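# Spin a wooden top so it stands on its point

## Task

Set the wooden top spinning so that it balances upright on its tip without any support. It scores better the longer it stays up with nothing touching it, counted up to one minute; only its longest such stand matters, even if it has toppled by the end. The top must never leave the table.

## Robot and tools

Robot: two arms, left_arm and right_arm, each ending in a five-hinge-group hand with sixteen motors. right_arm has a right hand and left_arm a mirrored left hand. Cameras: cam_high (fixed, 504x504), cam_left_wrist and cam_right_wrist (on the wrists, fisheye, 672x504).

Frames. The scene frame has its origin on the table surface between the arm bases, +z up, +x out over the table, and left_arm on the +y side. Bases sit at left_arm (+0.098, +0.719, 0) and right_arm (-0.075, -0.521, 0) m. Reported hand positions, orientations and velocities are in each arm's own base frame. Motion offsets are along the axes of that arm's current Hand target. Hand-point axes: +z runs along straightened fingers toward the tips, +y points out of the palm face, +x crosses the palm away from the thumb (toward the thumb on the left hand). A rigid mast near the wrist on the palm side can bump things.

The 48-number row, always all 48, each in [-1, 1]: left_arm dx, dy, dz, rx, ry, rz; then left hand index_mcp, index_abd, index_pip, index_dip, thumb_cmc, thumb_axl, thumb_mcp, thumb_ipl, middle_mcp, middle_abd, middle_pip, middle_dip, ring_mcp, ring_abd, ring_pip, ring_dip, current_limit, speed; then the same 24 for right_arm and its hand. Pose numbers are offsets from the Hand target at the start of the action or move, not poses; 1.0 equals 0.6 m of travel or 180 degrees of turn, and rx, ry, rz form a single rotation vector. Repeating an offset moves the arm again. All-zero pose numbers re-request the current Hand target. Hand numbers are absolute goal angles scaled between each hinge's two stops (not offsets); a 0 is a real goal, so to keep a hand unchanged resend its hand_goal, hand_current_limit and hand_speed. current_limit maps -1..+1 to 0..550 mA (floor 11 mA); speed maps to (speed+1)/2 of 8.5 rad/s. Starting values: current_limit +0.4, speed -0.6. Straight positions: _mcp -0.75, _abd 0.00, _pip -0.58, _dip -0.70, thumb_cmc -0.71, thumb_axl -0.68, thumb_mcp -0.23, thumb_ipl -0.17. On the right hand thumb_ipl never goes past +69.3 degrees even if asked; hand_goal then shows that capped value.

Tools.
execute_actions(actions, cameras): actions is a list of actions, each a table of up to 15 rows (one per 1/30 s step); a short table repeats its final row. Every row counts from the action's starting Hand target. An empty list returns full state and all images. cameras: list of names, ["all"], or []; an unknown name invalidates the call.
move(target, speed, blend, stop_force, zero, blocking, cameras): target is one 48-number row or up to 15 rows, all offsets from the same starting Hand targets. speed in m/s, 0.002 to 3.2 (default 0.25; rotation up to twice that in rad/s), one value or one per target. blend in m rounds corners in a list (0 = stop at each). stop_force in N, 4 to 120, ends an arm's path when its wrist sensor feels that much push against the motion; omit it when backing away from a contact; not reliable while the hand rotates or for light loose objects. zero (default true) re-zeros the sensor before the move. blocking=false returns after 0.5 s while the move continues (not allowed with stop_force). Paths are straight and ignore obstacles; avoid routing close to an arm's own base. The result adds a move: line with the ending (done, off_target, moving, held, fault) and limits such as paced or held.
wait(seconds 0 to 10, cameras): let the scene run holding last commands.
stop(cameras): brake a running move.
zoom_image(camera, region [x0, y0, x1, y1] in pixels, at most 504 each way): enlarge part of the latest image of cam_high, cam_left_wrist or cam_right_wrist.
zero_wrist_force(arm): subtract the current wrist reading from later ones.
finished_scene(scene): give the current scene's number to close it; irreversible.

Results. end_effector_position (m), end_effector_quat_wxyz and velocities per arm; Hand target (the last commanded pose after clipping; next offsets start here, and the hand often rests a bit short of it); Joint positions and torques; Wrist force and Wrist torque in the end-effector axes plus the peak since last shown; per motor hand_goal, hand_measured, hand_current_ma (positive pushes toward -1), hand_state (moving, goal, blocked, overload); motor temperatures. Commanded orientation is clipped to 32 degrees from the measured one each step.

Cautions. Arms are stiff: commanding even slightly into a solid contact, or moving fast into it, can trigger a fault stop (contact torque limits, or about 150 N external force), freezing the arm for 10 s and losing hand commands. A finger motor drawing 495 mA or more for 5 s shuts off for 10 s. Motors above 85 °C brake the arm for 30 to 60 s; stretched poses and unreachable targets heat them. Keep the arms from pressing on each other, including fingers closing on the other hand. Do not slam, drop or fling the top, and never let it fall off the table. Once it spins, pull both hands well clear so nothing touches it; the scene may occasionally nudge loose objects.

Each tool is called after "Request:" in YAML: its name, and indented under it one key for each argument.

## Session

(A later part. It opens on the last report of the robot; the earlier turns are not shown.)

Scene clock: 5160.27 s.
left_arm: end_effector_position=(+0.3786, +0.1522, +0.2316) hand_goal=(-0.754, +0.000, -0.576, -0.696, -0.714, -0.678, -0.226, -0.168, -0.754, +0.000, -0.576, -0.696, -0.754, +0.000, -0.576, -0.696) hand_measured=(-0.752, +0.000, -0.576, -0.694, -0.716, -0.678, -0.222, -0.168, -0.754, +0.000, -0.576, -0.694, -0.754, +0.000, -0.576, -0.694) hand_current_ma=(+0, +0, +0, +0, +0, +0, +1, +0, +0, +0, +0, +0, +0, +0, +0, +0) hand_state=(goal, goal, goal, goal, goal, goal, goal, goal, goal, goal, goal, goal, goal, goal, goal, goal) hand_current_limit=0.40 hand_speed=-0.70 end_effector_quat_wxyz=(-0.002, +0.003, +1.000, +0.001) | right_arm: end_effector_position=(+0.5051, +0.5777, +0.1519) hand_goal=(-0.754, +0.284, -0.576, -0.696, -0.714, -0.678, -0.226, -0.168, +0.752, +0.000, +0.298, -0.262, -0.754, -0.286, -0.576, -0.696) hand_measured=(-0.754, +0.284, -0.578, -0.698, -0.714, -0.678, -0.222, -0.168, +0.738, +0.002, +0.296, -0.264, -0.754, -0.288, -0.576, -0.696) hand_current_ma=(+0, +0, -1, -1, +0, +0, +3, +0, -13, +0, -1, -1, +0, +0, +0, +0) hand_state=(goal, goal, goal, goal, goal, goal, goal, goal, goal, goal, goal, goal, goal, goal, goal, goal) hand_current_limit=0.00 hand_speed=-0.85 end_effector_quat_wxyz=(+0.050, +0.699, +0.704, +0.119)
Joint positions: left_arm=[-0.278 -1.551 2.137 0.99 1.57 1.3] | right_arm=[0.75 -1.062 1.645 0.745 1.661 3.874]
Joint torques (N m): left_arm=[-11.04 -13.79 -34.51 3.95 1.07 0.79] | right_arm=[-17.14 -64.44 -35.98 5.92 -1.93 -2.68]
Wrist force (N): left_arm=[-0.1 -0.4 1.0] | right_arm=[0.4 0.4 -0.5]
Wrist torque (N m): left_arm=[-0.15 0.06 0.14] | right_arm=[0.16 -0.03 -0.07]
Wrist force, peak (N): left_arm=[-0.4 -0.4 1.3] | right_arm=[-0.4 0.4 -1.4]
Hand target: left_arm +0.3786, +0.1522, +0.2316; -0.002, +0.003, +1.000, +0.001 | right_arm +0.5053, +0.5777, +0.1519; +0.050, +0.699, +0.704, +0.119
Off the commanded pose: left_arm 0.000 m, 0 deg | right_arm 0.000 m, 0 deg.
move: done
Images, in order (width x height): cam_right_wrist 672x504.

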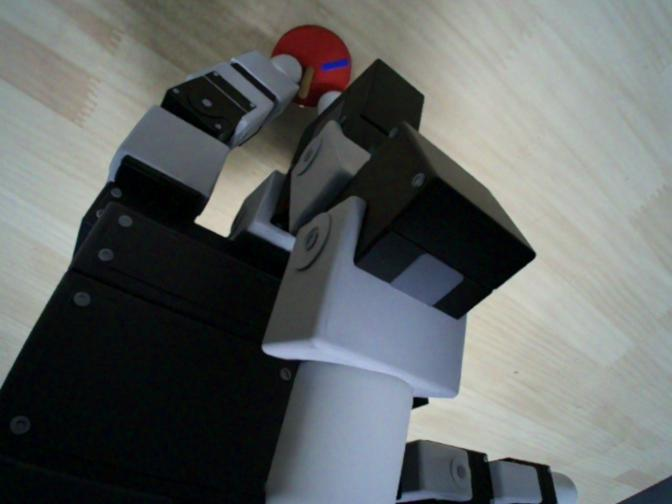

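Request:
move:
  target: [0,0,0,0,0,0,-0.754,0,-0.576,-0.696,-0.714,-0.678,-0.226,-0.168,-0.754,0,-0.576,-0.696,-0.754,0,-0.576,-0.696,0.4,-0.7,0.00833,-0.00567,-0.0029,-0.0139,-0.006,0,-0.754,0.335,-0.576,-0.696,-0.714,-0.678,-0.226,-0.168,0.753,0,0.299,-0.261,-0.754,-0.335,-0.576,-0.696,0,-0.9]
  speed: 0.03
  cameras: ["cam_right_wrist"]

Request:
zoom_image:
  camera: "cam_right_wrist"
  region: [260, 30, 370, 140]

Scene clock: 5175.27 s.
left_arm: end_effector_position=(+0.3786, +0.1522, +0.2316) hand_goal=(-0.754, +0.000, -0.576, -0.696, -0.714, -0.678, -0.226, -0.168, -0.754, +0.000, -0.576, -0.696, -0.754, +0.000, -0.576, -0.696) hand_measured=(-0.752, +0.000, -0.576, -0.694, -0.716, -0.678, -0.222, -0.168, -0.754, +0.000, -0.576, -0.694, -0.754, +0.000, -0.576, -0.694) hand_current_ma=(+0, +0, +0, +0, +0, +0, +1, +0, +0, +0, +0, +0, +0, +0, +0, +0) hand_state=(goal, goal, goal, goal, goal, goal, goal, goal, goal, goal, goal, goal, goal, goal, goal, goal) hand_current_limit=0.40 hand_speed=-0.70 end_effector_quat_wxyz=(-0.002, +0.003, +1.000, +0.001) | right_arm: end_effector_position=(+0.5014, +0.5826, +0.1532) hand_goal=(-0.754, +0.334, -0.576, -0.696, -0.714, -0.678, -0.226, -0.168, +0.752, +0.000, +0.298, -0.262, -0.754, -0.336, -0.576, -0.696) hand_measured=(-0.754, +0.328, -0.578, -0.698, -0.714, -0.678, -0.222, -0.168, +0.738, +0.002, +0.296, -0.264, -0.754, -0.330, -0.576, -0.696) hand_current_ma=(+0, -3, -1, -1, +0, +0, +3, +0, -13, +0, -1, -1, +0, +2, +0, +0) hand_state=(goal, goal, goal, goal, goal, goal, goal, goal, goal, goal, goal, goal, goal, goal, goal, goal) hand_current_limit=0.00 hand_speed=-0.90 end_effector_quat_wxyz=(+0.072, +0.699, +0.700, +0.128) end_effector_velocity=(+0.000, +0.001, +0.001) end_effector_angular_velocity=(+0.005, +0.003, +0.000)
Joint positions: left_arm=[-0.278 -1.551 2.137 0.99 1.57 1.3] | right_arm=[0.775 -1.058 1.644 0.724 1.711 3.895]
Joint velocities: left_arm=[within noise] | right_arm=[-0.001 -0.001 -0.001 0 -0.005 0.001]
Joint torques (N m): left_arm=[-10.46 -12.82 -34.66 3.77 1.03 1.14] | right_arm=[-15.74 -62.39 -36.18 5.27 -2.24 -2.25]
Wrist force (N): left_arm=[-0.2 -0.3 0.8] | right_arm=[0.3 0.7 -0.9]
Wrist torque (N m): left_arm=[-0.11 0.07 0.12] | right_arm=[0.20 0.01 -0.09]
Wrist force, peak (N): left_arm=[-0.2 -0.7 1.1] | right_arm=[0.1 0.7 -1.5]
Hand target: left_arm +0.3786, +0.1522, +0.2316; -0.002, +0.003, +1.000, +0.001 | right_arm +0.5015, +0.5825, +0.1532; +0.072, +0.699, +0.700, +0.128
Off the commanded pose: left_arm 0.000 m, 0 deg | right_arm 0.000 m, 0 deg.
move: done
Images, in order (width x height): cam_right_wrist 672x504.

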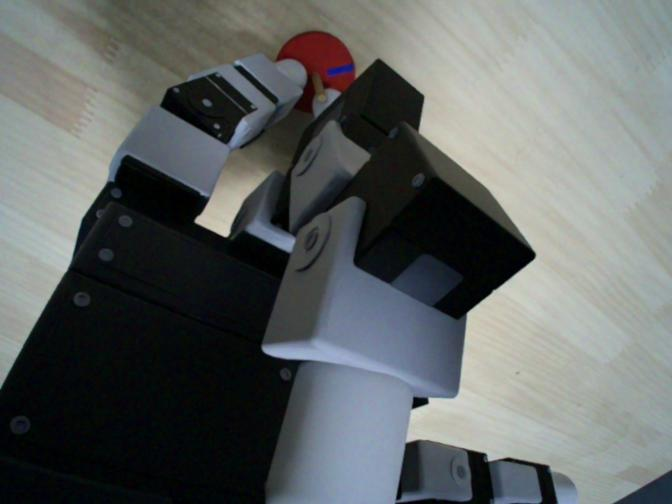

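Scaled by 4.582 from the camera's 672x504 image, which has a finer 960x720 frame.

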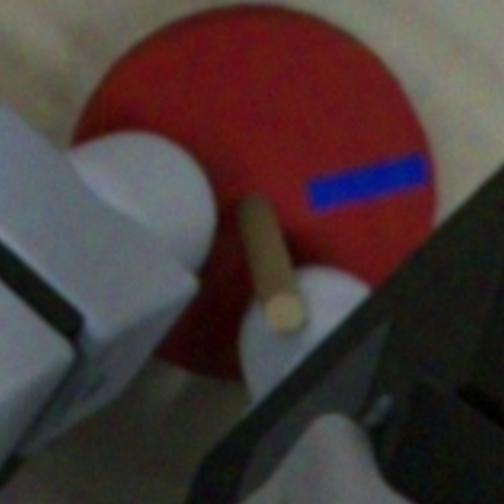

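Request:
move:
  target:
    - [0,0,0,0,0,0,-0.754,0,-0.576,-0.696,-0.714,-0.678,-0.226,-0.168,-0.754,0,-0.576,-0.696,-0.754,0,-0.576,-0.696,0.4,-0.7,0,0,0,0,0,0,-0.754,0.285,-0.576,-0.696,-0.714,-0.678,-0.226,-0.168,0.753,0,0.299,-0.261,-0.754,-0.285,-0.576,-0.696,0,-0.9]
    - [0,0,0,0,0,0,-0.754,0,-0.576,-0.696,-0.714,-0.678,-0.226,-0.168,-0.754,0,-0.576,-0.696,-0.754,0,-0.576,-0.696,0.4,-0.7,-0.02307,0.03067,0.02328,0.0439,0.0311,0,-0.754,0.285,-0.576,-0.696,-0.714,-0.678,-0.226,-0.168,0.753,0,0.299,-0.261,-0.754,-0.285,-0.576,-0.696,0,-0.9]
  speed: 0.03
  cameras: ["cam_right_wrist"]

Request:
zoom_image:
  camera: "cam_right_wrist"
  region: [260, 30, 370, 140]

Scene clock: 5195.43 s.
left_arm: end_effector_position=(+0.3786, +0.1522, +0.2316) hand_goal=(-0.754, +0.000, -0.576, -0.696, -0.714, -0.678, -0.226, -0.168, -0.754, +0.000, -0.576, -0.696, -0.754, +0.000, -0.576, -0.696) hand_measured=(-0.752, +0.000, -0.576, -0.694, -0.716, -0.678, -0.222, -0.168, -0.754, +0.000, -0.576, -0.694, -0.754, +0.000, -0.576, -0.694) hand_current_ma=(+0, +0, +0, +0, +0, +0, +1, +0, +0, +0, +0, +0, +0, +0, +0, +0) hand_state=(goal, goal, goal, goal, goal, goal, goal, goal, goal, goal, goal, goal, goal, goal, goal, goal) hand_current_limit=0.40 hand_speed=-0.70 end_effector_quat_wxyz=(-0.002, +0.003, +1.000, +0.001) | right_arm: end_effector_position=(+0.5233, +0.5695, +0.1439) hand_goal=(-0.754, +0.284, -0.576, -0.696, -0.714, -0.678, -0.226, -0.168, +0.752, +0.000, +0.298, -0.262, -0.754, -0.286, -0.576, -0.696) hand_measured=(-0.754, +0.284, -0.578, -0.698, -0.714, -0.678, -0.222, -0.168, +0.738, +0.002, +0.296, -0.264, -0.754, -0.288, -0.576, -0.696) hand_current_ma=(+0, +0, -1, -1, +0, +0, +3, +0, -13, +0, -1, -1, +0, +0, +0, +0) hand_state=(goal, goal, goal, goal, goal, goal, goal, goal, goal, goal, goal, goal, goal, goal, goal, goal) hand_current_limit=0.00 hand_speed=-0.90 end_effector_quat_wxyz=(-0.011, +0.695, +0.710, +0.113) end_effector_velocity=(+0.000, -0.001, +0.000) end_effector_angular_velocity=(-0.004, -0.003, -0.002)
Joint positions: left_arm=[-0.278 -1.551 2.137 0.99 1.57 1.3] | right_arm=[0.677 -1.064 1.646 0.766 1.523 3.802]
Joint velocities: left_arm=[within noise] | right_arm=[0.001 -0.001 0.001 0 0.005 0.002]
Joint torques (N m): left_arm=[-13.27 -14.05 -34.65 4.21 0.75 0.98] | right_arm=[21.22 -51.51 -36.15 1.83 1.97 2.28]
Wrist force (N): left_arm=[-0.2 -0.3 0.6] | right_arm=[0.0 0.1 -0.9]
Wrist torque (N m): left_arm=[-0.10 0.06 0.13] | right_arm=[0.16 0.05 0.22]
Wrist force, peak (N): left_arm=[-0.5 -0.5 1.1] | right_arm=[0.2 1.0 -1.2]
Hand target: left_arm +0.3786, +0.1522, +0.2316; -0.002, +0.003, +1.000, +0.001 | right_arm +0.5232, +0.5696, +0.1439; -0.011, +0.695, +0.710, +0.113
Off the commanded pose: left_arm 0.000 m, 0 deg | right_arm 0.000 m, 0 deg.
move: done
Images, in order (width x height): cam_right_wrist 672x504.

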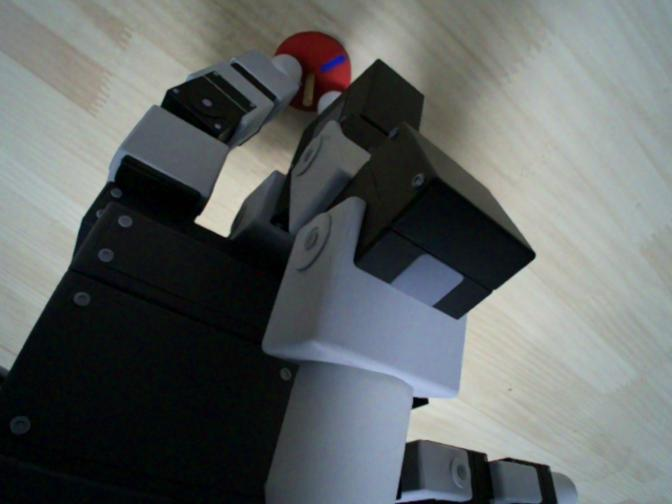

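Scaled by 4.582 from the camera's 672x504 image, which has a finer 960x720 frame.

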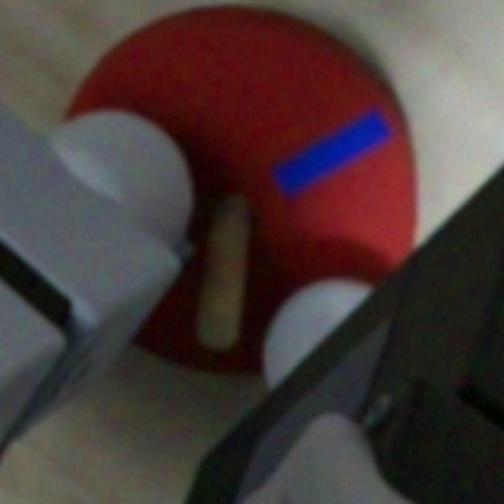

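Request:
move:
  target: [0,0,0,0,0,0,-0.754,0,-0.576,-0.696,-0.714,-0.678,-0.226,-0.168,-0.754,0,-0.576,-0.696,-0.754,0,-0.576,-0.696,0.4,-0.7,-0.0098,-0.0094,-0.0037,-0.0133,0.0139,0,-0.754,0.285,-0.576,-0.696,-0.714,-0.678,-0.226,-0.168,0.753,0,0.299,-0.261,-0.754,-0.285,-0.576,-0.696,0,-0.9]
  speed: 0.03
  cameras: ["cam_right_wrist"]

Request:
zoom_image:
  camera: "cam_right_wrist"
  region: [260, 30, 370, 140]

Scene clock: 5206.40 s.
left_arm: end_effector_position=(+0.3786, +0.1522, +0.2316) hand_goal=(-0.754, +0.000, -0.576, -0.696, -0.714, -0.678, -0.226, -0.168, -0.754, +0.000, -0.576, -0.696, -0.754, +0.000, -0.576, -0.696) hand_measured=(-0.752, +0.000, -0.576, -0.694, -0.716, -0.678, -0.222, -0.168, -0.754, +0.000, -0.576, -0.694, -0.754, +0.000, -0.576, -0.694) hand_current_ma=(+0, +0, +0, +0, +0, +0, +1, +0, +0, +0, +0, +0, +0, +0, +0, +0) hand_state=(goal, goal, goal, goal, goal, goal, goal, goal, goal, goal, goal, goal, goal, goal, goal, goal) hand_current_limit=0.40 hand_speed=-0.70 end_effector_quat_wxyz=(-0.002, +0.003, +1.000, +0.001) | right_arm: end_effector_position=(+0.5175, +0.5634, +0.1443) hand_goal=(-0.754, +0.284, -0.576, -0.696, -0.714, -0.678, -0.226, -0.168, +0.752, +0.000, +0.298, -0.262, -0.754, -0.286, -0.576, -0.696) hand_measured=(-0.754, +0.284, -0.578, -0.698, -0.714, -0.678, -0.222, -0.168, +0.738, +0.002, +0.296, -0.264, -0.754, -0.288, -0.576, -0.696) hand_current_ma=(+0, +0, -1, -1, +0, +0, +3, +0, -13, +0, -1, -1, +0, +0, +0, +0) hand_state=(goal, goal, goal, goal, goal, goal, goal, goal, goal, goal, goal, goal, goal, goal, goal, goal) hand_current_limit=0.00 hand_speed=-0.90 end_effector_quat_wxyz=(-0.012, +0.692, +0.707, +0.143) end_effector_velocity=(+0.001, +0.001, +0.001) end_effector_angular_velocity=(-0.001, +0.002, +0.000)
Joint positions: left_arm=[-0.278 -1.551 2.137 0.99 1.57 1.3] | right_arm=[0.672 -1.099 1.7 0.687 1.513 3.801]
Joint velocities: left_arm=[within noise] | right_arm=[0 0.001 -0.005 0.006 -0.001 0]
Joint torques (N m): left_arm=[-14.41 -14.87 -33.92 3.77 0.85 0.87] | right_arm=[-9.63 -48.29 -36.44 6.24 -0.09 -3.71]
Wrist force (N): left_arm=[-0.2 -0.4 1.0] | right_arm=[0.7 0.7 -1.1]
Wrist torque (N m): left_arm=[-0.14 0.08 0.12] | right_arm=[0.23 -0.01 0.26]
Wrist force, peak (N): left_arm=[-0.2 -0.6 1.2] | right_arm=[0.4 0.7 -1.4]
Hand target: left_arm +0.3786, +0.1522, +0.2316; -0.002, +0.003, +1.000, +0.001 | right_arm +0.5175, +0.5634, +0.1442; -0.012, +0.692, +0.707, +0.143
Off the commanded pose: left_arm 0.000 m, 0 deg | right_arm 0.000 m, 0 deg.
move: done
Images, in order (width x height): cam_right_wrist 672x504.

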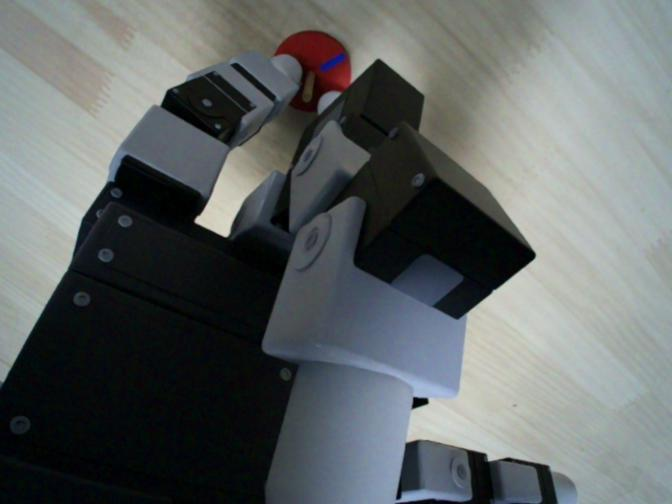

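Scaled by 4.582 from the camera's 672x504 image, which has a finer 960x720 frame.

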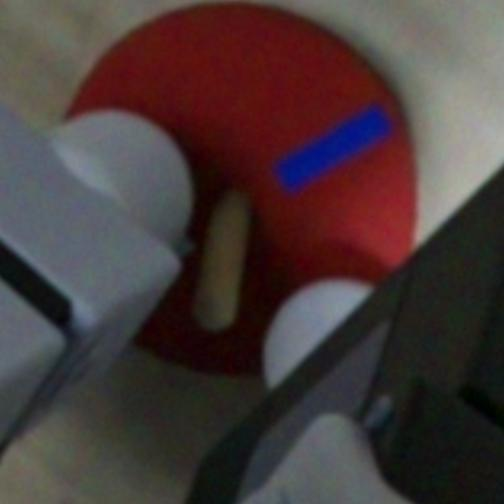

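Request:
move:
  target:
    - [0,0,0,0,0,0,-0.754,0,-0.576,-0.696,-0.714,-0.678,-0.226,-0.168,-0.754,0,-0.576,-0.696,-0.754,0,-0.576,-0.696,0.4,-0.7,0.0005,0,0,0,0,0,-0.754,0.335,-0.576,-0.696,-0.714,-0.678,-0.226,-0.168,0.753,0,0.299,-0.261,-0.754,-0.335,-0.576,-0.696,0,-0.9]
    - [0,0,0,0,0,0,-0.754,0,-0.576,-0.696,-0.714,-0.678,-0.226,-0.168,-0.754,0,-0.576,-0.696,-0.754,0,-0.576,-0.696,0.4,-0.7,0.0005,0,0,0,0,0,-0.754,0.42,-0.576,-0.696,-0.714,-0.678,-0.226,-0.168,0.753,0,0.299,-0.261,-0.754,-0.42,-0.576,-0.696,0,-0.95]
  speed: 0.03
  cameras: ["cam_right_wrist"]

Request:
zoom_image:
  camera: "cam_right_wrist"
  region: [260, 30, 370, 140]

Scene clock: 5220.40 s.
left_arm: end_effector_position=(+0.3786, +0.1522, +0.2316) hand_goal=(-0.754, +0.000, -0.576, -0.696, -0.714, -0.678, -0.226, -0.168, -0.754, +0.000, -0.576, -0.696, -0.754, +0.000, -0.576, -0.696) hand_measured=(-0.752, +0.000, -0.576, -0.694, -0.716, -0.678, -0.222, -0.168, -0.754, +0.000, -0.576, -0.694, -0.754, +0.000, -0.576, -0.694) hand_current_ma=(+0, +0, +0, +0, +0, +0, +1, +0, +0, +0, +0, +0, +0, +0, +0, +0) hand_state=(goal, goal, goal, goal, goal, goal, goal, goal, goal, goal, goal, goal, goal, goal, goal, goal) hand_current_limit=0.40 hand_speed=-0.70 end_effector_quat_wxyz=(-0.002, +0.003, +1.000, +0.001) | right_arm: end_effector_position=(+0.5175, +0.5637, +0.1443) hand_goal=(-0.754, +0.420, -0.576, -0.696, -0.714, -0.678, -0.226, -0.168, +0.752, +0.000, +0.298, -0.262, -0.754, -0.420, -0.576, -0.696) hand_measured=(-0.754, +0.360, -0.578, -0.698, -0.714, -0.678, -0.222, -0.168, +0.738, +0.002, +0.296, -0.264, -0.754, -0.362, -0.576, -0.696) hand_current_ma=(+0, -90, -1, -1, +0, +0, +3, +0, -13, +0, -1, -1, +0, +85, +0, +0) hand_state=(goal, blocked, goal, goal, goal, goal, goal, goal, goal, goal, goal, goal, goal, blocked, goal, goal) hand_current_limit=0.00 hand_speed=-0.95 end_effector_quat_wxyz=(-0.012, +0.692, +0.707, +0.143)
Joint positions: left_arm=[-0.278 -1.551 2.137 0.99 1.57 1.3] | right_arm=[0.673 -1.098 1.699 0.688 1.513 3.801]
Joint torques (N m): left_arm=[-12.94 -16.11 -34.62 3.67 0.93 0.72] | right_arm=[24.04 -50.07 -35.17 5.49 2.02 3.8]
Wrist force (N): left_arm=[-0.4 -0.2 0.8] | right_arm=[0.4 0.4 -1.2]
Wrist torque (N m): left_arm=[-0.09 0.09 0.11] | right_arm=[0.21 0.03 0.23]
Wrist force, peak (N): left_arm=[-0.3 -0.7 1.1] | right_arm=[0.8 0.3 -1.5]
Hand target: left_arm +0.3786, +0.1522, +0.2316; -0.002, +0.003, +1.000, +0.001 | right_arm +0.5175, +0.5637, +0.1443; -0.012, +0.692, +0.707, +0.143
Off the commanded pose: left_arm 0.000 m, 0 deg | right_arm 0.000 m, 0 deg.
move: done
Images, in order (width x height): cam_right_wrist 672x504.

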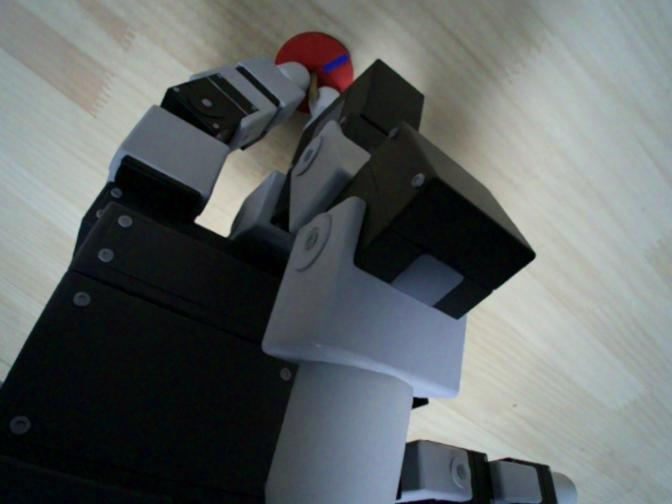

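Scaled by 4.582 from the camera's 672x504 image, which has a finer 960x720 frame.

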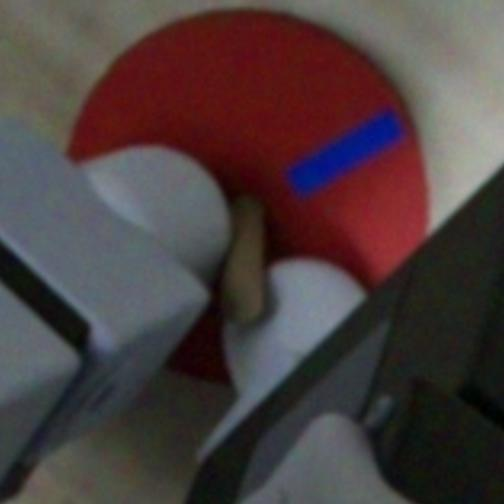

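Request:
move:
  target:
    - [0,0,0,0,0,0,-0.754,0,-0.576,-0.696,-0.714,-0.678,-0.226,-0.168,-0.754,0,-0.576,-0.696,-0.754,0,-0.576,-0.696,0.4,-0.7,0.00287,0.00247,-0.01277,0,0,0,-0.754,0.42,-0.576,-0.696,-0.714,-0.678,-0.226,-0.168,0.753,0,0.299,-0.261,-0.754,-0.42,-0.576,-0.696,0,-0.95]
    - [0,0,0,0,0,0,-0.754,0,-0.576,-0.696,-0.714,-0.678,-0.226,-0.168,-0.754,0,-0.576,-0.696,-0.754,0,-0.576,-0.696,0.4,-0.7,0.03945,0.03425,0.00907,0.06,-0.0692,-0.0013,-0.754,0.42,-0.576,-0.696,-0.714,-0.678,-0.226,-0.168,0.753,0,0.299,-0.261,-0.754,-0.42,-0.576,-0.696,0,-0.95]
  speed: 0.04
  cameras: ["cam_right_wrist"]

Request:
zoom_image:
  camera: "cam_right_wrist"
  region: [260, 30, 370, 140]

Scene clock: 5249.80 s.
left_arm: end_effector_position=(+0.3786, +0.1522, +0.2316) hand_goal=(-0.754, +0.000, -0.576, -0.696, -0.714, -0.678, -0.226, -0.168, -0.754, +0.000, -0.576, -0.696, -0.754, +0.000, -0.576, -0.696) hand_measured=(-0.752, +0.000, -0.576, -0.694, -0.716, -0.678, -0.222, -0.168, -0.754, +0.000, -0.576, -0.694, -0.754, +0.000, -0.576, -0.694) hand_current_ma=(+0, +0, +0, +0, +0, +0, +1, +0, +0, +0, +0, +0, +0, +0, +0, +0) hand_state=(goal, goal, goal, goal, goal, goal, goal, goal, goal, goal, goal, goal, goal, goal, goal, goal) hand_current_limit=0.40 hand_speed=-0.70 end_effector_quat_wxyz=(-0.002, +0.003, +1.000, +0.001) | right_arm: end_effector_position=(+0.5377, +0.5880, +0.1479) hand_goal=(-0.754, +0.420, -0.576, -0.696, -0.714, -0.678, -0.226, -0.168, +0.752, +0.000, +0.298, -0.262, -0.754, -0.420, -0.576, -0.696) hand_measured=(-0.754, +0.360, -0.578, -0.698, -0.714, -0.678, -0.222, -0.168, +0.738, +0.002, +0.296, -0.264, -0.754, -0.362, -0.576, -0.696) hand_current_ma=(+0, -89, -1, -1, +0, +0, +3, +0, -13, +0, -1, -1, +0, +84, +0, +0) hand_state=(goal, blocked, goal, goal, goal, goal, goal, goal, goal, goal, goal, goal, goal, blocked, goal, goal) hand_current_limit=0.00 hand_speed=-0.95 end_effector_quat_wxyz=(+0.000, +0.698, +0.716, +0.000)
Joint positions: left_arm=[-0.278 -1.551 2.137 0.99 1.57 1.3] | right_arm=[0.7 -0.942 1.457 1.055 1.572 3.817]
Joint torques (N m): left_arm=[-14.88 -14.08 -34.68 4 0.27 0.92] | right_arm=[13.67 -93.04 -23.26 0.64 -0.91 2.46]
Wrist force (N): left_arm=[-0.3 -0.4 0.9] | right_arm=[-0.2 0.2 -1.0]
Wrist torque (N m): left_arm=[-0.14 0.08 0.12] | right_arm=[0.24 0.05 -0.13]
Wrist force, peak (N): left_arm=[-0.1 -0.7 1.2] | right_arm=[-0.6 0.4 -1.5]
Hand target: left_arm +0.3786, +0.1522, +0.2316; -0.002, +0.003, +1.000, +0.001 | right_arm +0.5377, +0.5880, +0.1480; +0.000, +0.698, +0.716, +0.000
Off the commanded pose: left_arm 0.000 m, 0 deg | right_arm 0.000 m, 0 deg.
move: done
Images, in order (width x height): cam_right_wrist 672x504.

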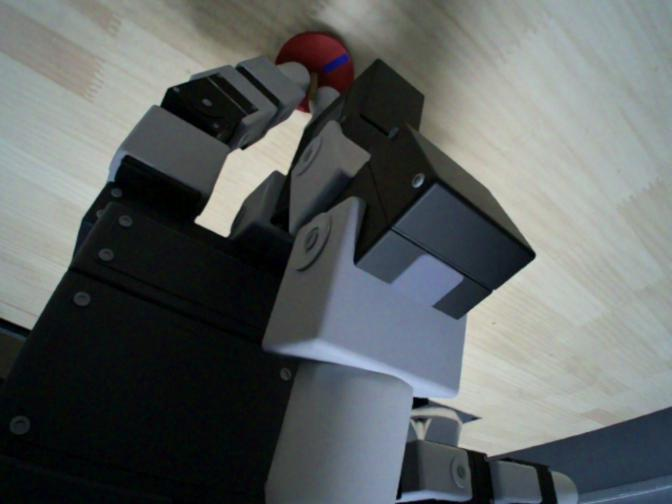

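Scaled by 4.582 from the camera's 672x504 image, which has a finer 960x720 frame.

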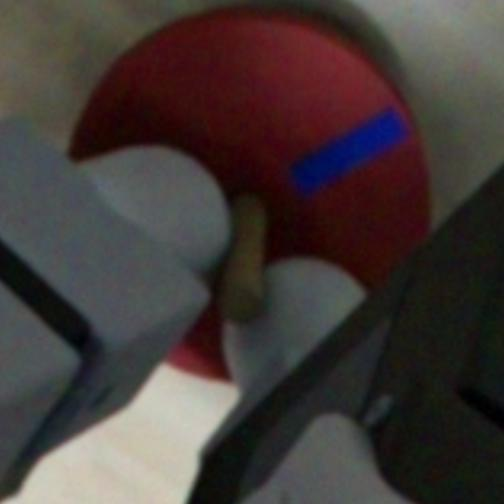

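Request:
move:
  target: [0,0,0,0,0,0,-0.754,0,-0.576,-0.696,-0.714,-0.678,-0.226,-0.168,-0.754,0,-0.576,-0.696,-0.754,0,-0.576,-0.696,0.4,-0.7,0,0,0.011,0,0,0,-0.754,0.42,-0.576,-0.696,-0.714,-0.678,-0.226,-0.168,0.753,0,0.299,-0.261,-0.754,-0.42,-0.576,-0.696,0,-0.95]
  speed: 0.01
  cameras: ["cam_right_wrist"]

Request:
move:
  target: [0,0,0,0,0,0,-0.754,0,-0.576,-0.696,-0.714,-0.678,-0.226,-0.168,-0.754,0,-0.576,-0.696,-0.754,0,-0.576,-0.696,0.4,-0.7,0,0,0.00083,0,0,0,-0.754,0.42,-0.576,-0.696,-0.714,-0.678,-0.226,-0.168,0.753,0,0.299,-0.261,-0.754,-0.42,-0.576,-0.696,0,-0.95]
  speed: 0.004
  cameras: ["cam_right_wrist"]

Request:
move:
  target: [0,0,0,0,0,0,-0.754,0,-0.576,-0.696,-0.714,-0.678,-0.226,-0.168,-0.754,0,-0.576,-0.696,-0.754,0,-0.576,-0.696,0.4,-0.7,0,0,0.00083,0,0,0,-0.754,0.42,-0.576,-0.696,-0.714,-0.678,-0.226,-0.168,0.753,0,0.299,-0.261,-0.754,-0.42,-0.576,-0.696,0,-0.95]
  speed: 0.004
  cameras: ["cam_right_wrist"]

Request:
zoom_image:
  camera: "cam_right_wrist"
  region: [260, 30, 370, 140]

Scene clock: 5268.23 s.
left_arm: end_effector_position=(+0.3786, +0.1522, +0.2316) hand_goal=(-0.754, +0.000, -0.576, -0.696, -0.714, -0.678, -0.226, -0.168, -0.754, +0.000, -0.576, -0.696, -0.754, +0.000, -0.576, -0.696) hand_measured=(-0.752, +0.000, -0.576, -0.694, -0.716, -0.678, -0.222, -0.168, -0.754, +0.000, -0.576, -0.694, -0.754, +0.000, -0.576, -0.694) hand_current_ma=(+0, +0, +0, +0, +0, +0, +1, +0, +0, +0, +0, +0, +0, +0, +0, +0) hand_state=(goal, goal, goal, goal, goal, goal, goal, goal, goal, goal, goal, goal, goal, goal, goal, goal) hand_current_limit=0.40 hand_speed=-0.70 end_effector_quat_wxyz=(-0.002, +0.003, +1.000, +0.001) | right_arm: end_effector_position=(+0.5377, +0.5880, +0.1413) hand_goal=(-0.754, +0.420, -0.576, -0.696, -0.714, -0.678, -0.226, -0.168, +0.752, +0.000, +0.298, -0.262, -0.754, -0.420, -0.576, -0.696) hand_measured=(-0.754, +0.360, -0.578, -0.698, -0.714, -0.678, -0.222, -0.168, +0.738, +0.002, +0.296, -0.264, -0.754, -0.362, -0.576, -0.696) hand_current_ma=(+0, -89, -1, -1, +0, +0, +3, +0, -13, +0, -1, -1, +0, +84, +0, +0) hand_state=(goal, blocked, goal, goal, goal, goal, goal, goal, goal, goal, goal, goal, goal, blocked, goal, goal) hand_current_limit=0.00 hand_speed=-0.95 end_effector_quat_wxyz=(+0.000, +0.698, +0.716, +0.000)
Joint positions: left_arm=[-0.278 -1.551 2.137 0.99 1.57 1.3] | right_arm=[0.7 -0.936 1.461 1.046 1.572 3.816]
Joint torques (N m): left_arm=[-14.63 -15.79 -33.51 3.83 0.49 0.74] | right_arm=[-14.29 -74.17 -27.17 3.33 -1.6 -2.73]
Wrist force (N): left_arm=[0.0 -0.3 0.7] | right_arm=[-0.4 -0.1 -0.7]
Wrist torque (N m): left_arm=[-0.10 0.05 0.14] | right_arm=[0.17 0.07 -0.15]
Wrist force, peak (N): left_arm=[-0.4 -0.4 1.2] | right_arm=[0.2 0.5 -1.6]
Hand target: left_arm +0.3786, +0.1522, +0.2316; -0.002, +0.003, +1.000, +0.001 | right_arm +0.5377, +0.5880, +0.1414; +0.000, +0.698, +0.716, +0.000
Off the commanded pose: left_arm 0.000 m, 0 deg | right_arm 0.000 m, 0 deg.
move: done
Images, in order (width x height): cam_right_wrist 672x504.

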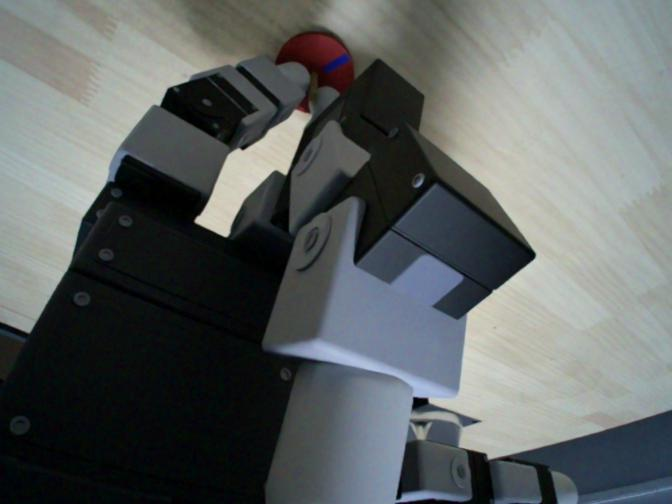

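Scene clock: 5268.93 s.
left_arm: end_effector_position=(+0.3786, +0.1522, +0.2316) hand_goal=(-0.754, +0.000, -0.576, -0.696, -0.714, -0.678, -0.226, -0.168, -0.754, +0.000, -0.576, -0.696, -0.754, +0.000, -0.576, -0.696) hand_measured=(-0.752, +0.000, -0.576, -0.694, -0.716, -0.678, -0.222, -0.168, -0.754, +0.000, -0.576, -0.694, -0.754, +0.000, -0.576, -0.694) hand_current_ma=(+0, +0, +0, +0, +0, +0, +1, +0, +0, +0, +0, +0, +0, +0, +0, +0) hand_state=(goal, goal, goal, goal, goal, goal, goal, goal, goal, goal, goal, goal, goal, goal, goal, goal) hand_current_limit=0.40 hand_speed=-0.70 end_effector_quat_wxyz=(-0.002, +0.003, +1.000, +0.001) | right_arm: end_effector_position=(+0.5377, +0.5880, +0.1409) hand_goal=(-0.754, +0.420, -0.576, -0.696, -0.714, -0.678, -0.226, -0.168, +0.752, +0.000, +0.298, -0.262, -0.754, -0.420, -0.576, -0.696) hand_measured=(-0.754, +0.360, -0.578, -0.698, -0.714, -0.678, -0.222, -0.168, +0.738, +0.002, +0.296, -0.264, -0.754, -0.362, -0.576, -0.696) hand_current_ma=(+0, -89, -1, -1, +0, +0, +3, +0, -13, +0, -1, -1, +0, +84, +0, +0) hand_state=(goal, blocked, goal, goal, goal, goal, goal, goal, goal, goal, goal, goal, goal, blocked, goal, goal) hand_current_limit=0.00 hand_speed=-0.95 end_effector_quat_wxyz=(+0.000, +0.698, +0.716, +0.000)
Joint positions: left_arm=[-0.278 -1.551 2.137 0.99 1.57 1.3] | right_arm=[0.7 -0.936 1.462 1.045 1.572 3.816]
Joint torques (N m): left_arm=[-15.78 -15.58 -33.92 4.03 0.03 1.05] | right_arm=[-15.4 -62.72 -23.4 0.81 -1.64 -2.55]
Wrist force (N): left_arm=[-0.3 -0.4 0.7] | right_arm=[-0.1 0.1 -1.0]
Wrist torque (N m): left_arm=[-0.11 0.08 0.12] | right_arm=[0.23 0.04 -0.11]
Wrist force, peak (N): left_arm=[-0.7 -0.2 0.8] | right_arm=[-0.4 0.5 -1.3]
Hand target: left_arm +0.3786, +0.1522, +0.2316; -0.002, +0.003, +1.000, +0.001 | right_arm +0.5377, +0.5880, +0.1409; +0.000, +0.698, +0.716, +0.000
Off the commanded pose: left_arm 0.000 m, 0 deg | right_arm 0.000 m, 0 deg.
move: done
Images, in order (width x height): cam_right_wrist 672x504.

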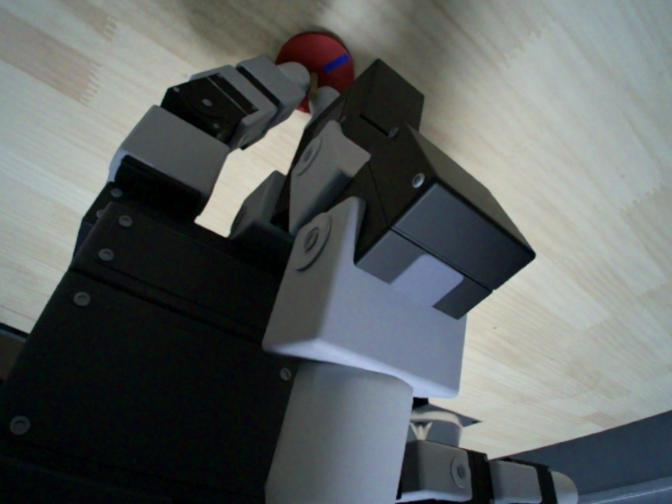

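Scene clock: 5269.63 s.
left_arm: end_effector_position=(+0.3786, +0.1522, +0.2316) hand_goal=(-0.754, +0.000, -0.576, -0.696, -0.714, -0.678, -0.226, -0.168, -0.754, +0.000, -0.576, -0.696, -0.754, +0.000, -0.576, -0.696) hand_measured=(-0.752, +0.000, -0.576, -0.694, -0.716, -0.678, -0.222, -0.168, -0.754, +0.000, -0.576, -0.694, -0.754, +0.000, -0.576, -0.694) hand_current_ma=(+0, +0, +0, +0, +0, +0, +1, +0, +0, +0, +0, +0, +0, +0, +0, +0) hand_state=(goal, goal, goal, goal, goal, goal, goal, goal, goal, goal, goal, goal, goal, goal, goal, goal) hand_current_limit=0.40 hand_speed=-0.70 end_effector_quat_wxyz=(-0.002, +0.003, +1.000, +0.001) | right_arm: end_effector_position=(+0.5377, +0.5880, +0.1404) hand_goal=(-0.754, +0.420, -0.576, -0.696, -0.714, -0.678, -0.226, -0.168, +0.752, +0.000, +0.298, -0.262, -0.754, -0.420, -0.576, -0.696) hand_measured=(-0.754, +0.360, -0.576, -0.698, -0.714, -0.678, -0.222, -0.168, +0.738, +0.002, +0.296, -0.264, -0.752, -0.362, -0.576, -0.696) hand_current_ma=(+0, -86, +0, +0, +0, +0, +3, +0, -13, +0, -1, -1, +1, +84, +0, +0) hand_state=(goal, blocked, goal, goal, goal, goal, goal, goal, goal, goal, goal, goal, goal, blocked, goal, goal) hand_current_limit=0.00 hand_speed=-0.95 end_effector_quat_wxyz=(+0.000, +0.698, +0.716, +0.000)
Joint positions: left_arm=[-0.278 -1.551 2.137 0.99 1.57 1.3] | right_arm=[0.7 -0.936 1.462 1.044 1.572 3.816]
Joint torques (N m): left_arm=[-14.74 -14.03 -33.77 4.07 0.46 0.97] | right_arm=[-14.76 -61.62 -22.77 0.69 -1.56 -2.99]
Wrist force (N): left_arm=[-0.1 -0.4 0.7] | right_arm=[-0.3 0.3 -2.9]
Wrist torque (N m): left_arm=[-0.13 0.06 0.14] | right_arm=[0.30 0.09 -0.13]
Wrist force, peak (N): left_arm=[-0.5 -0.4 1.0] | right_arm=[0.0 0.5 -3.7]
Hand target: left_arm +0.3786, +0.1522, +0.2316; -0.002, +0.003, +1.000, +0.001 | right_arm +0.5377, +0.5880, +0.1404; +0.000, +0.698, +0.716, +0.000
Off the commanded pose: left_arm 0.000 m, 0 deg | right_arm 0.000 m, 0 deg.
move: done
Images, in order (width x height): cam_right_wrist 672x504.

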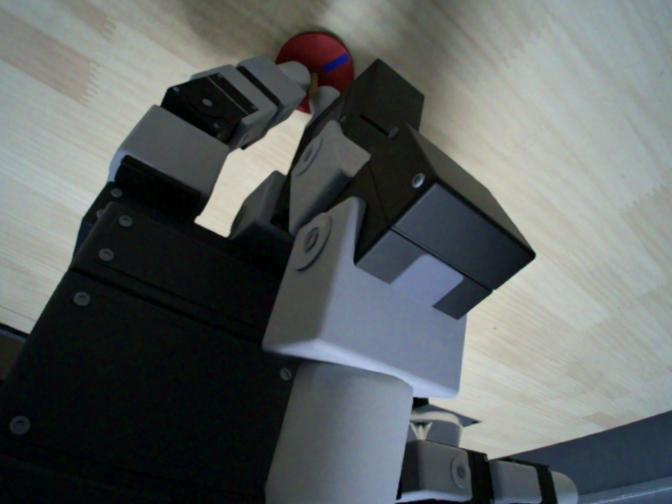

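Scaled by 4.582 from the camera's 672x504 image, which has a finer 960x720 frame.

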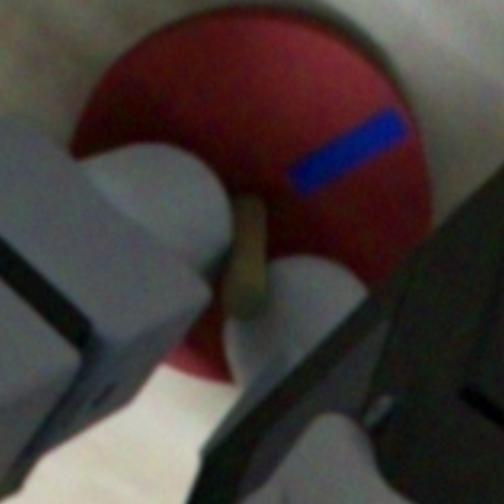

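Request:
move:
  target: [0,0,0,0,0,0,-0.754,0,-0.576,-0.696,-0.714,-0.678,-0.226,-0.168,-0.754,0,-0.576,-0.696,-0.754,0,-0.576,-0.696,0.4,-0.7,-0.00183,-0.0055,0,0,0,0,-0.754,0.42,-0.576,-0.696,-0.714,-0.678,-0.226,-0.168,0.753,0,0.299,-0.261,-0.754,-0.42,-0.576,-0.696,0,-0.95]
  speed: 0.004
  cameras: ["cam_right_wrist"]

Request:
zoom_image:
  camera: "cam_right_wrist"
  region: [260, 30, 370, 140]

Scene clock: 5282.23 s.
left_arm: end_effector_position=(+0.3786, +0.1522, +0.2316) hand_goal=(-0.754, +0.000, -0.576, -0.696, -0.714, -0.678, -0.226, -0.168, -0.754, +0.000, -0.576, -0.696, -0.754, +0.000, -0.576, -0.696) hand_measured=(-0.752, +0.000, -0.576, -0.694, -0.716, -0.678, -0.222, -0.168, -0.754, +0.000, -0.576, -0.694, -0.754, +0.000, -0.576, -0.694) hand_current_ma=(+0, +0, +0, +0, +0, +0, +1, +0, +0, +0, +0, +0, +0, +0, +0, +0) hand_state=(goal, goal, goal, goal, goal, goal, goal, goal, goal, goal, goal, goal, goal, goal, goal, goal) hand_current_limit=0.40 hand_speed=-0.70 end_effector_quat_wxyz=(-0.002, +0.003, +1.000, +0.001) | right_arm: end_effector_position=(+0.5344, +0.5868, +0.1404) hand_goal=(-0.754, +0.420, -0.576, -0.696, -0.714, -0.678, -0.226, -0.168, +0.752, +0.000, +0.298, -0.262, -0.754, -0.420, -0.576, -0.696) hand_measured=(-0.754, +0.362, -0.576, -0.698, -0.714, -0.678, -0.222, -0.168, +0.738, +0.002, +0.296, -0.264, -0.752, -0.362, -0.576, -0.696) hand_current_ma=(+0, -85, +0, +0, +0, +0, +3, +0, -13, +0, -1, -1, +1, +84, +0, +0) hand_state=(goal, blocked, goal, goal, goal, goal, goal, goal, goal, goal, goal, goal, goal, blocked, goal, goal) hand_current_limit=0.00 hand_speed=-0.95 end_effector_quat_wxyz=(+0.000, +0.698, +0.716, +0.000)
Joint positions: left_arm=[-0.278 -1.551 2.137 0.99 1.57 1.3] | right_arm=[0.702 -0.94 1.469 1.041 1.572 3.818]
Joint torques (N m): left_arm=[-12.81 -15.23 -33.44 3.4 0.46 0.57] | right_arm=[21.03 -86.58 -28.19 1.07 -1.46 3.59]
Wrist force (N): left_arm=[-0.1 -0.6 0.5] | right_arm=[0.1 0.1 -2.9]
Wrist torque (N m): left_arm=[-0.13 0.05 0.15] | right_arm=[0.32 0.06 -0.11]
Wrist force, peak (N): left_arm=[-0.3 -0.7 1.1] | right_arm=[0.1 0.6 -3.5]
Hand target: left_arm +0.3786, +0.1522, +0.2316; -0.002, +0.003, +1.000, +0.001 | right_arm +0.5344, +0.5868, +0.1404; +0.000, +0.698, +0.716, +0.000
Off the commanded pose: left_arm 0.000 m, 0 deg | right_arm 0.000 m, 0 deg.
move: done
Images, in order (width x height): cam_right_wrist 672x504.

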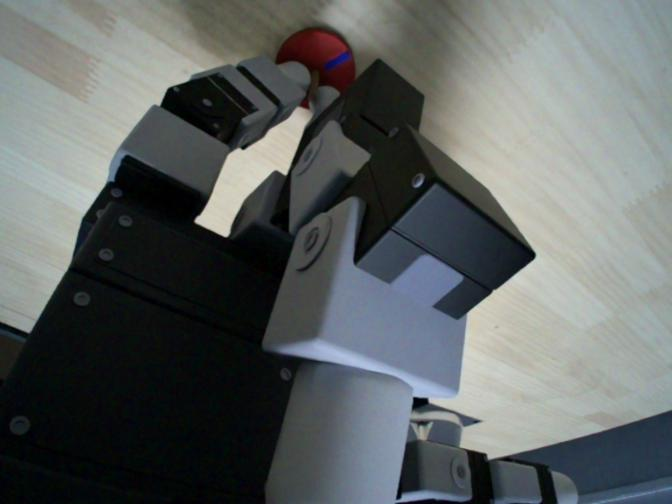

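Scaled by 4.582 from the camera's 672x504 image, which has a finer 960x720 frame.

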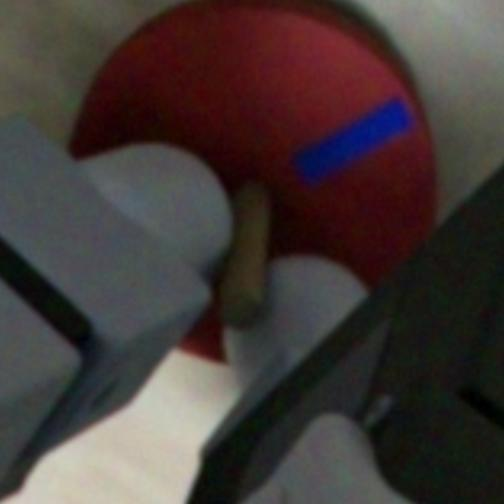

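Request:
move:
  target: [0,0,0,0,0,0,-0.754,0,-0.576,-0.696,-0.714,-0.678,-0.226,-0.168,-0.754,0,-0.576,-0.696,-0.754,0,-0.576,-0.696,0.4,-0.7,0,0,0,0,0,0,-0.776,0.42,-0.576,-0.696,-0.714,-0.678,-0.226,-0.168,0.753,0,0.299,-0.261,-0.732,-0.42,-0.576,-0.696,0,-0.97]
  speed: 0.004
  cameras: ["cam_right_wrist"]

Request:
zoom_image:
  camera: "cam_right_wrist"
  region: [260, 30, 370, 140]

Scene clock: 5300.93 s.
left_arm: end_effector_position=(+0.3786, +0.1522, +0.2316) hand_goal=(-0.754, +0.000, -0.576, -0.696, -0.714, -0.678, -0.226, -0.168, -0.754, +0.000, -0.576, -0.696, -0.754, +0.000, -0.576, -0.696) hand_measured=(-0.752, +0.000, -0.576, -0.694, -0.716, -0.678, -0.222, -0.168, -0.754, +0.000, -0.576, -0.694, -0.754, +0.000, -0.576, -0.694) hand_current_ma=(+0, +0, +0, +0, +0, +0, +1, +0, +0, +0, +0, +0, +0, +0, +0, +0) hand_state=(goal, goal, goal, goal, goal, goal, goal, goal, goal, goal, goal, goal, goal, goal, goal, goal) hand_current_limit=0.40 hand_speed=-0.70 end_effector_quat_wxyz=(-0.002, +0.003, +1.000, +0.001) | right_arm: end_effector_position=(+0.5344, +0.5868, +0.1404) hand_goal=(-0.776, +0.420, -0.576, -0.696, -0.714, -0.678, -0.226, -0.168, +0.752, +0.000, +0.298, -0.262, -0.732, -0.420, -0.576, -0.696) hand_measured=(-0.782, +0.380, -0.580, -0.698, -0.714, -0.678, -0.222, -0.168, +0.738, +0.002, +0.296, -0.264, -0.722, -0.368, -0.572, -0.694) hand_current_ma=(-3, -46, -1, +0, +0, +0, +3, +0, -13, +0, -1, -1, +7, +72, +2, +0) hand_state=(goal, blocked, goal, goal, goal, goal, goal, goal, goal, goal, goal, goal, goal, blocked, goal, goal) hand_current_limit=0.00 hand_speed=-0.97 end_effector_quat_wxyz=(+0.000, +0.698, +0.716, +0.000)
Joint positions: left_arm=[-0.278 -1.551 2.137 0.99 1.57 1.3] | right_arm=[0.702 -0.94 1.469 1.041 1.572 3.818]
Joint torques (N m): left_arm=[-14.39 -13.02 -32.91 3.54 0.38 0.38] | right_arm=[-14.6 -61.07 -36.82 6.23 -0.62 -2.13]
Wrist force (N): left_arm=[-0.2 -0.3 0.6] | right_arm=[0.0 -0.1 -0.8]
Wrist torque (N m): left_arm=[-0.09 0.06 0.13] | right_arm=[0.19 0.03 -0.12]
Wrist force, peak (N): left_arm=[-0.4 -0.7 1.1] | right_arm=[0.1 0.2 -3.1]
Hand target: left_arm +0.3786, +0.1522, +0.2316; -0.002, +0.003, +1.000, +0.001 | right_arm +0.5344, +0.5868, +0.1404; +0.000, +0.698, +0.716, +0.000
Off the commanded pose: left_arm 0.000 m, 0 deg | right_arm 0.000 m, 0 deg.
move: done
Images, in order (width x height): cam_right_wrist 672x504.

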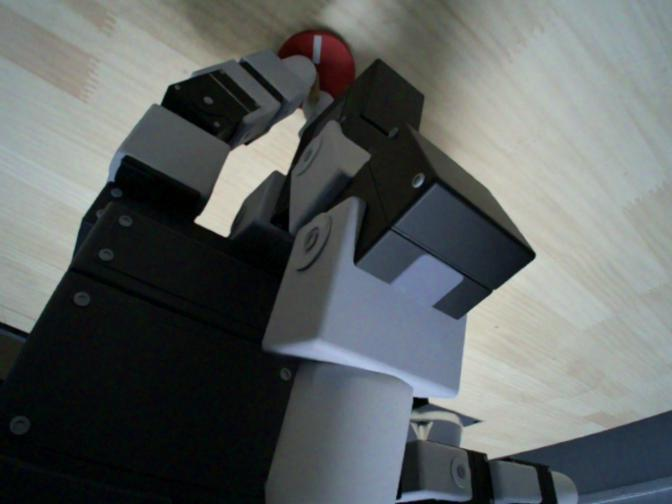

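Scaled by 4.582 from the camera's 672x504 image, which has a finer 960x720 frame.

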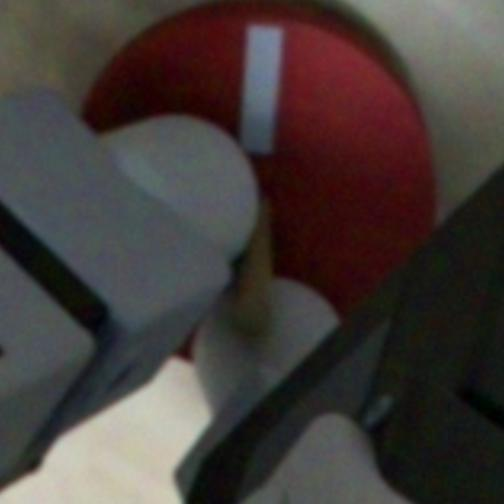

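Request:
move:
  target: [0,0,0,0,0,0,-0.754,0,-0.576,-0.696,-0.714,-0.678,-0.226,-0.168,-0.754,0,-0.576,-0.696,-0.754,0,-0.576,-0.696,0.4,-0.7,0,0,0,0,0,0,-0.784,0.42,-0.576,-0.696,-0.714,-0.678,-0.226,-0.168,0.753,0,0.299,-0.261,-0.726,-0.42,-0.576,-0.696,0,-0.97]
  speed: 0.004
  cameras: ["cam_right_wrist"]

Request:
zoom_image:
  camera: "cam_right_wrist"
  region: [260, 30, 370, 140]

Scene clock: 5308.23 s.
left_arm: end_effector_position=(+0.3786, +0.1522, +0.2316) hand_goal=(-0.754, +0.000, -0.576, -0.696, -0.714, -0.678, -0.226, -0.168, -0.754, +0.000, -0.576, -0.696, -0.754, +0.000, -0.576, -0.696) hand_measured=(-0.752, +0.000, -0.576, -0.694, -0.716, -0.678, -0.222, -0.168, -0.754, +0.000, -0.576, -0.694, -0.754, +0.000, -0.576, -0.694) hand_current_ma=(+0, +0, +0, +0, +0, +0, +1, +0, +0, +0, +0, +0, +0, +0, +0, +0) hand_state=(goal, goal, goal, goal, goal, goal, goal, goal, goal, goal, goal, goal, goal, goal, goal, goal) hand_current_limit=0.40 hand_speed=-0.70 end_effector_quat_wxyz=(-0.002, +0.003, +1.000, +0.001) | right_arm: end_effector_position=(+0.5344, +0.5868, +0.1404) hand_goal=(-0.784, +0.420, -0.576, -0.696, -0.714, -0.678, -0.226, -0.168, +0.752, +0.000, +0.298, -0.262, -0.726, -0.420, -0.576, -0.696) hand_measured=(-0.790, +0.386, -0.580, -0.698, -0.714, -0.678, -0.222, -0.168, +0.738, +0.002, +0.296, -0.264, -0.716, -0.374, -0.570, -0.694) hand_current_ma=(-3, -34, -2, +0, +0, +0, +3, +0, -13, +0, -1, -1, +7, +57, +2, +0) hand_state=(goal, blocked, goal, goal, goal, goal, goal, goal, goal, goal, goal, goal, goal, blocked, goal, goal) hand_current_limit=0.00 hand_speed=-0.97 end_effector_quat_wxyz=(+0.000, +0.698, +0.716, +0.000)
Joint positions: left_arm=[-0.278 -1.551 2.137 0.99 1.57 1.3] | right_arm=[0.702 -0.94 1.469 1.041 1.572 3.818]
Joint torques (N m): left_arm=[-14.22 -15.78 -33.07 4.11 0.36 0.74] | right_arm=[-14.39 -80.72 -37.34 6.21 -0.31 -2.1]
Wrist force (N): left_arm=[-0.4 -0.4 0.9] | right_arm=[-0.4 0.0 -1.1]
Wrist torque (N m): left_arm=[-0.14 0.09 0.12] | right_arm=[0.21 0.08 -0.15]
Wrist force, peak (N): left_arm=[-0.3 -0.3 1.3] | right_arm=[-0.1 0.4 -1.5]
Hand target: left_arm +0.3786, +0.1522, +0.2316; -0.002, +0.003, +1.000, +0.001 | right_arm +0.5344, +0.5868, +0.1404; +0.000, +0.698, +0.716, +0.000
Off the commanded pose: left_arm 0.000 m, 0 deg | right_arm 0.000 m, 0 deg.
move: done
Images, in order (width x height): cam_right_wrist 672x504.

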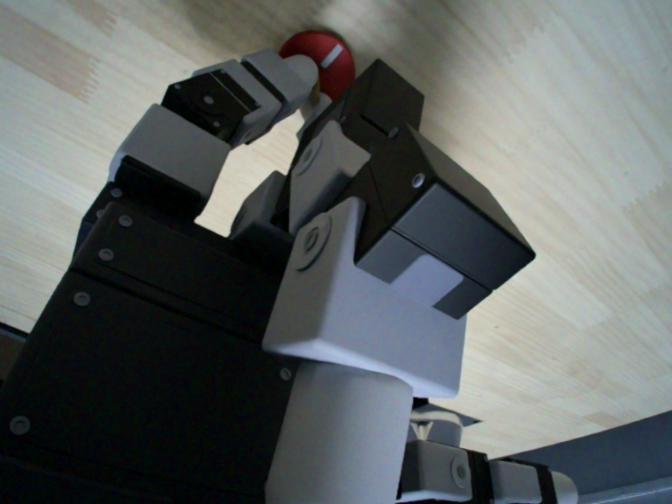

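Scaled by 4.582 from the camera's 672x504 image, which has a finer 960x720 frame.

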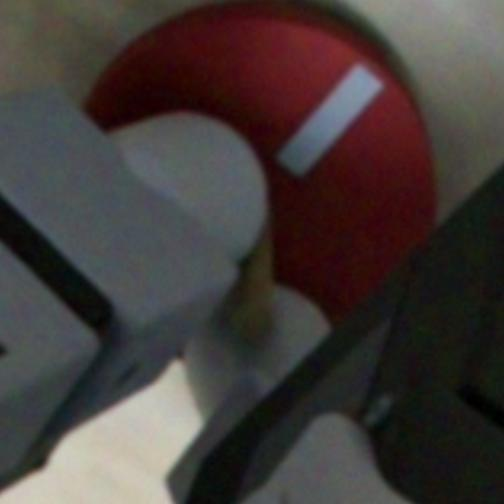

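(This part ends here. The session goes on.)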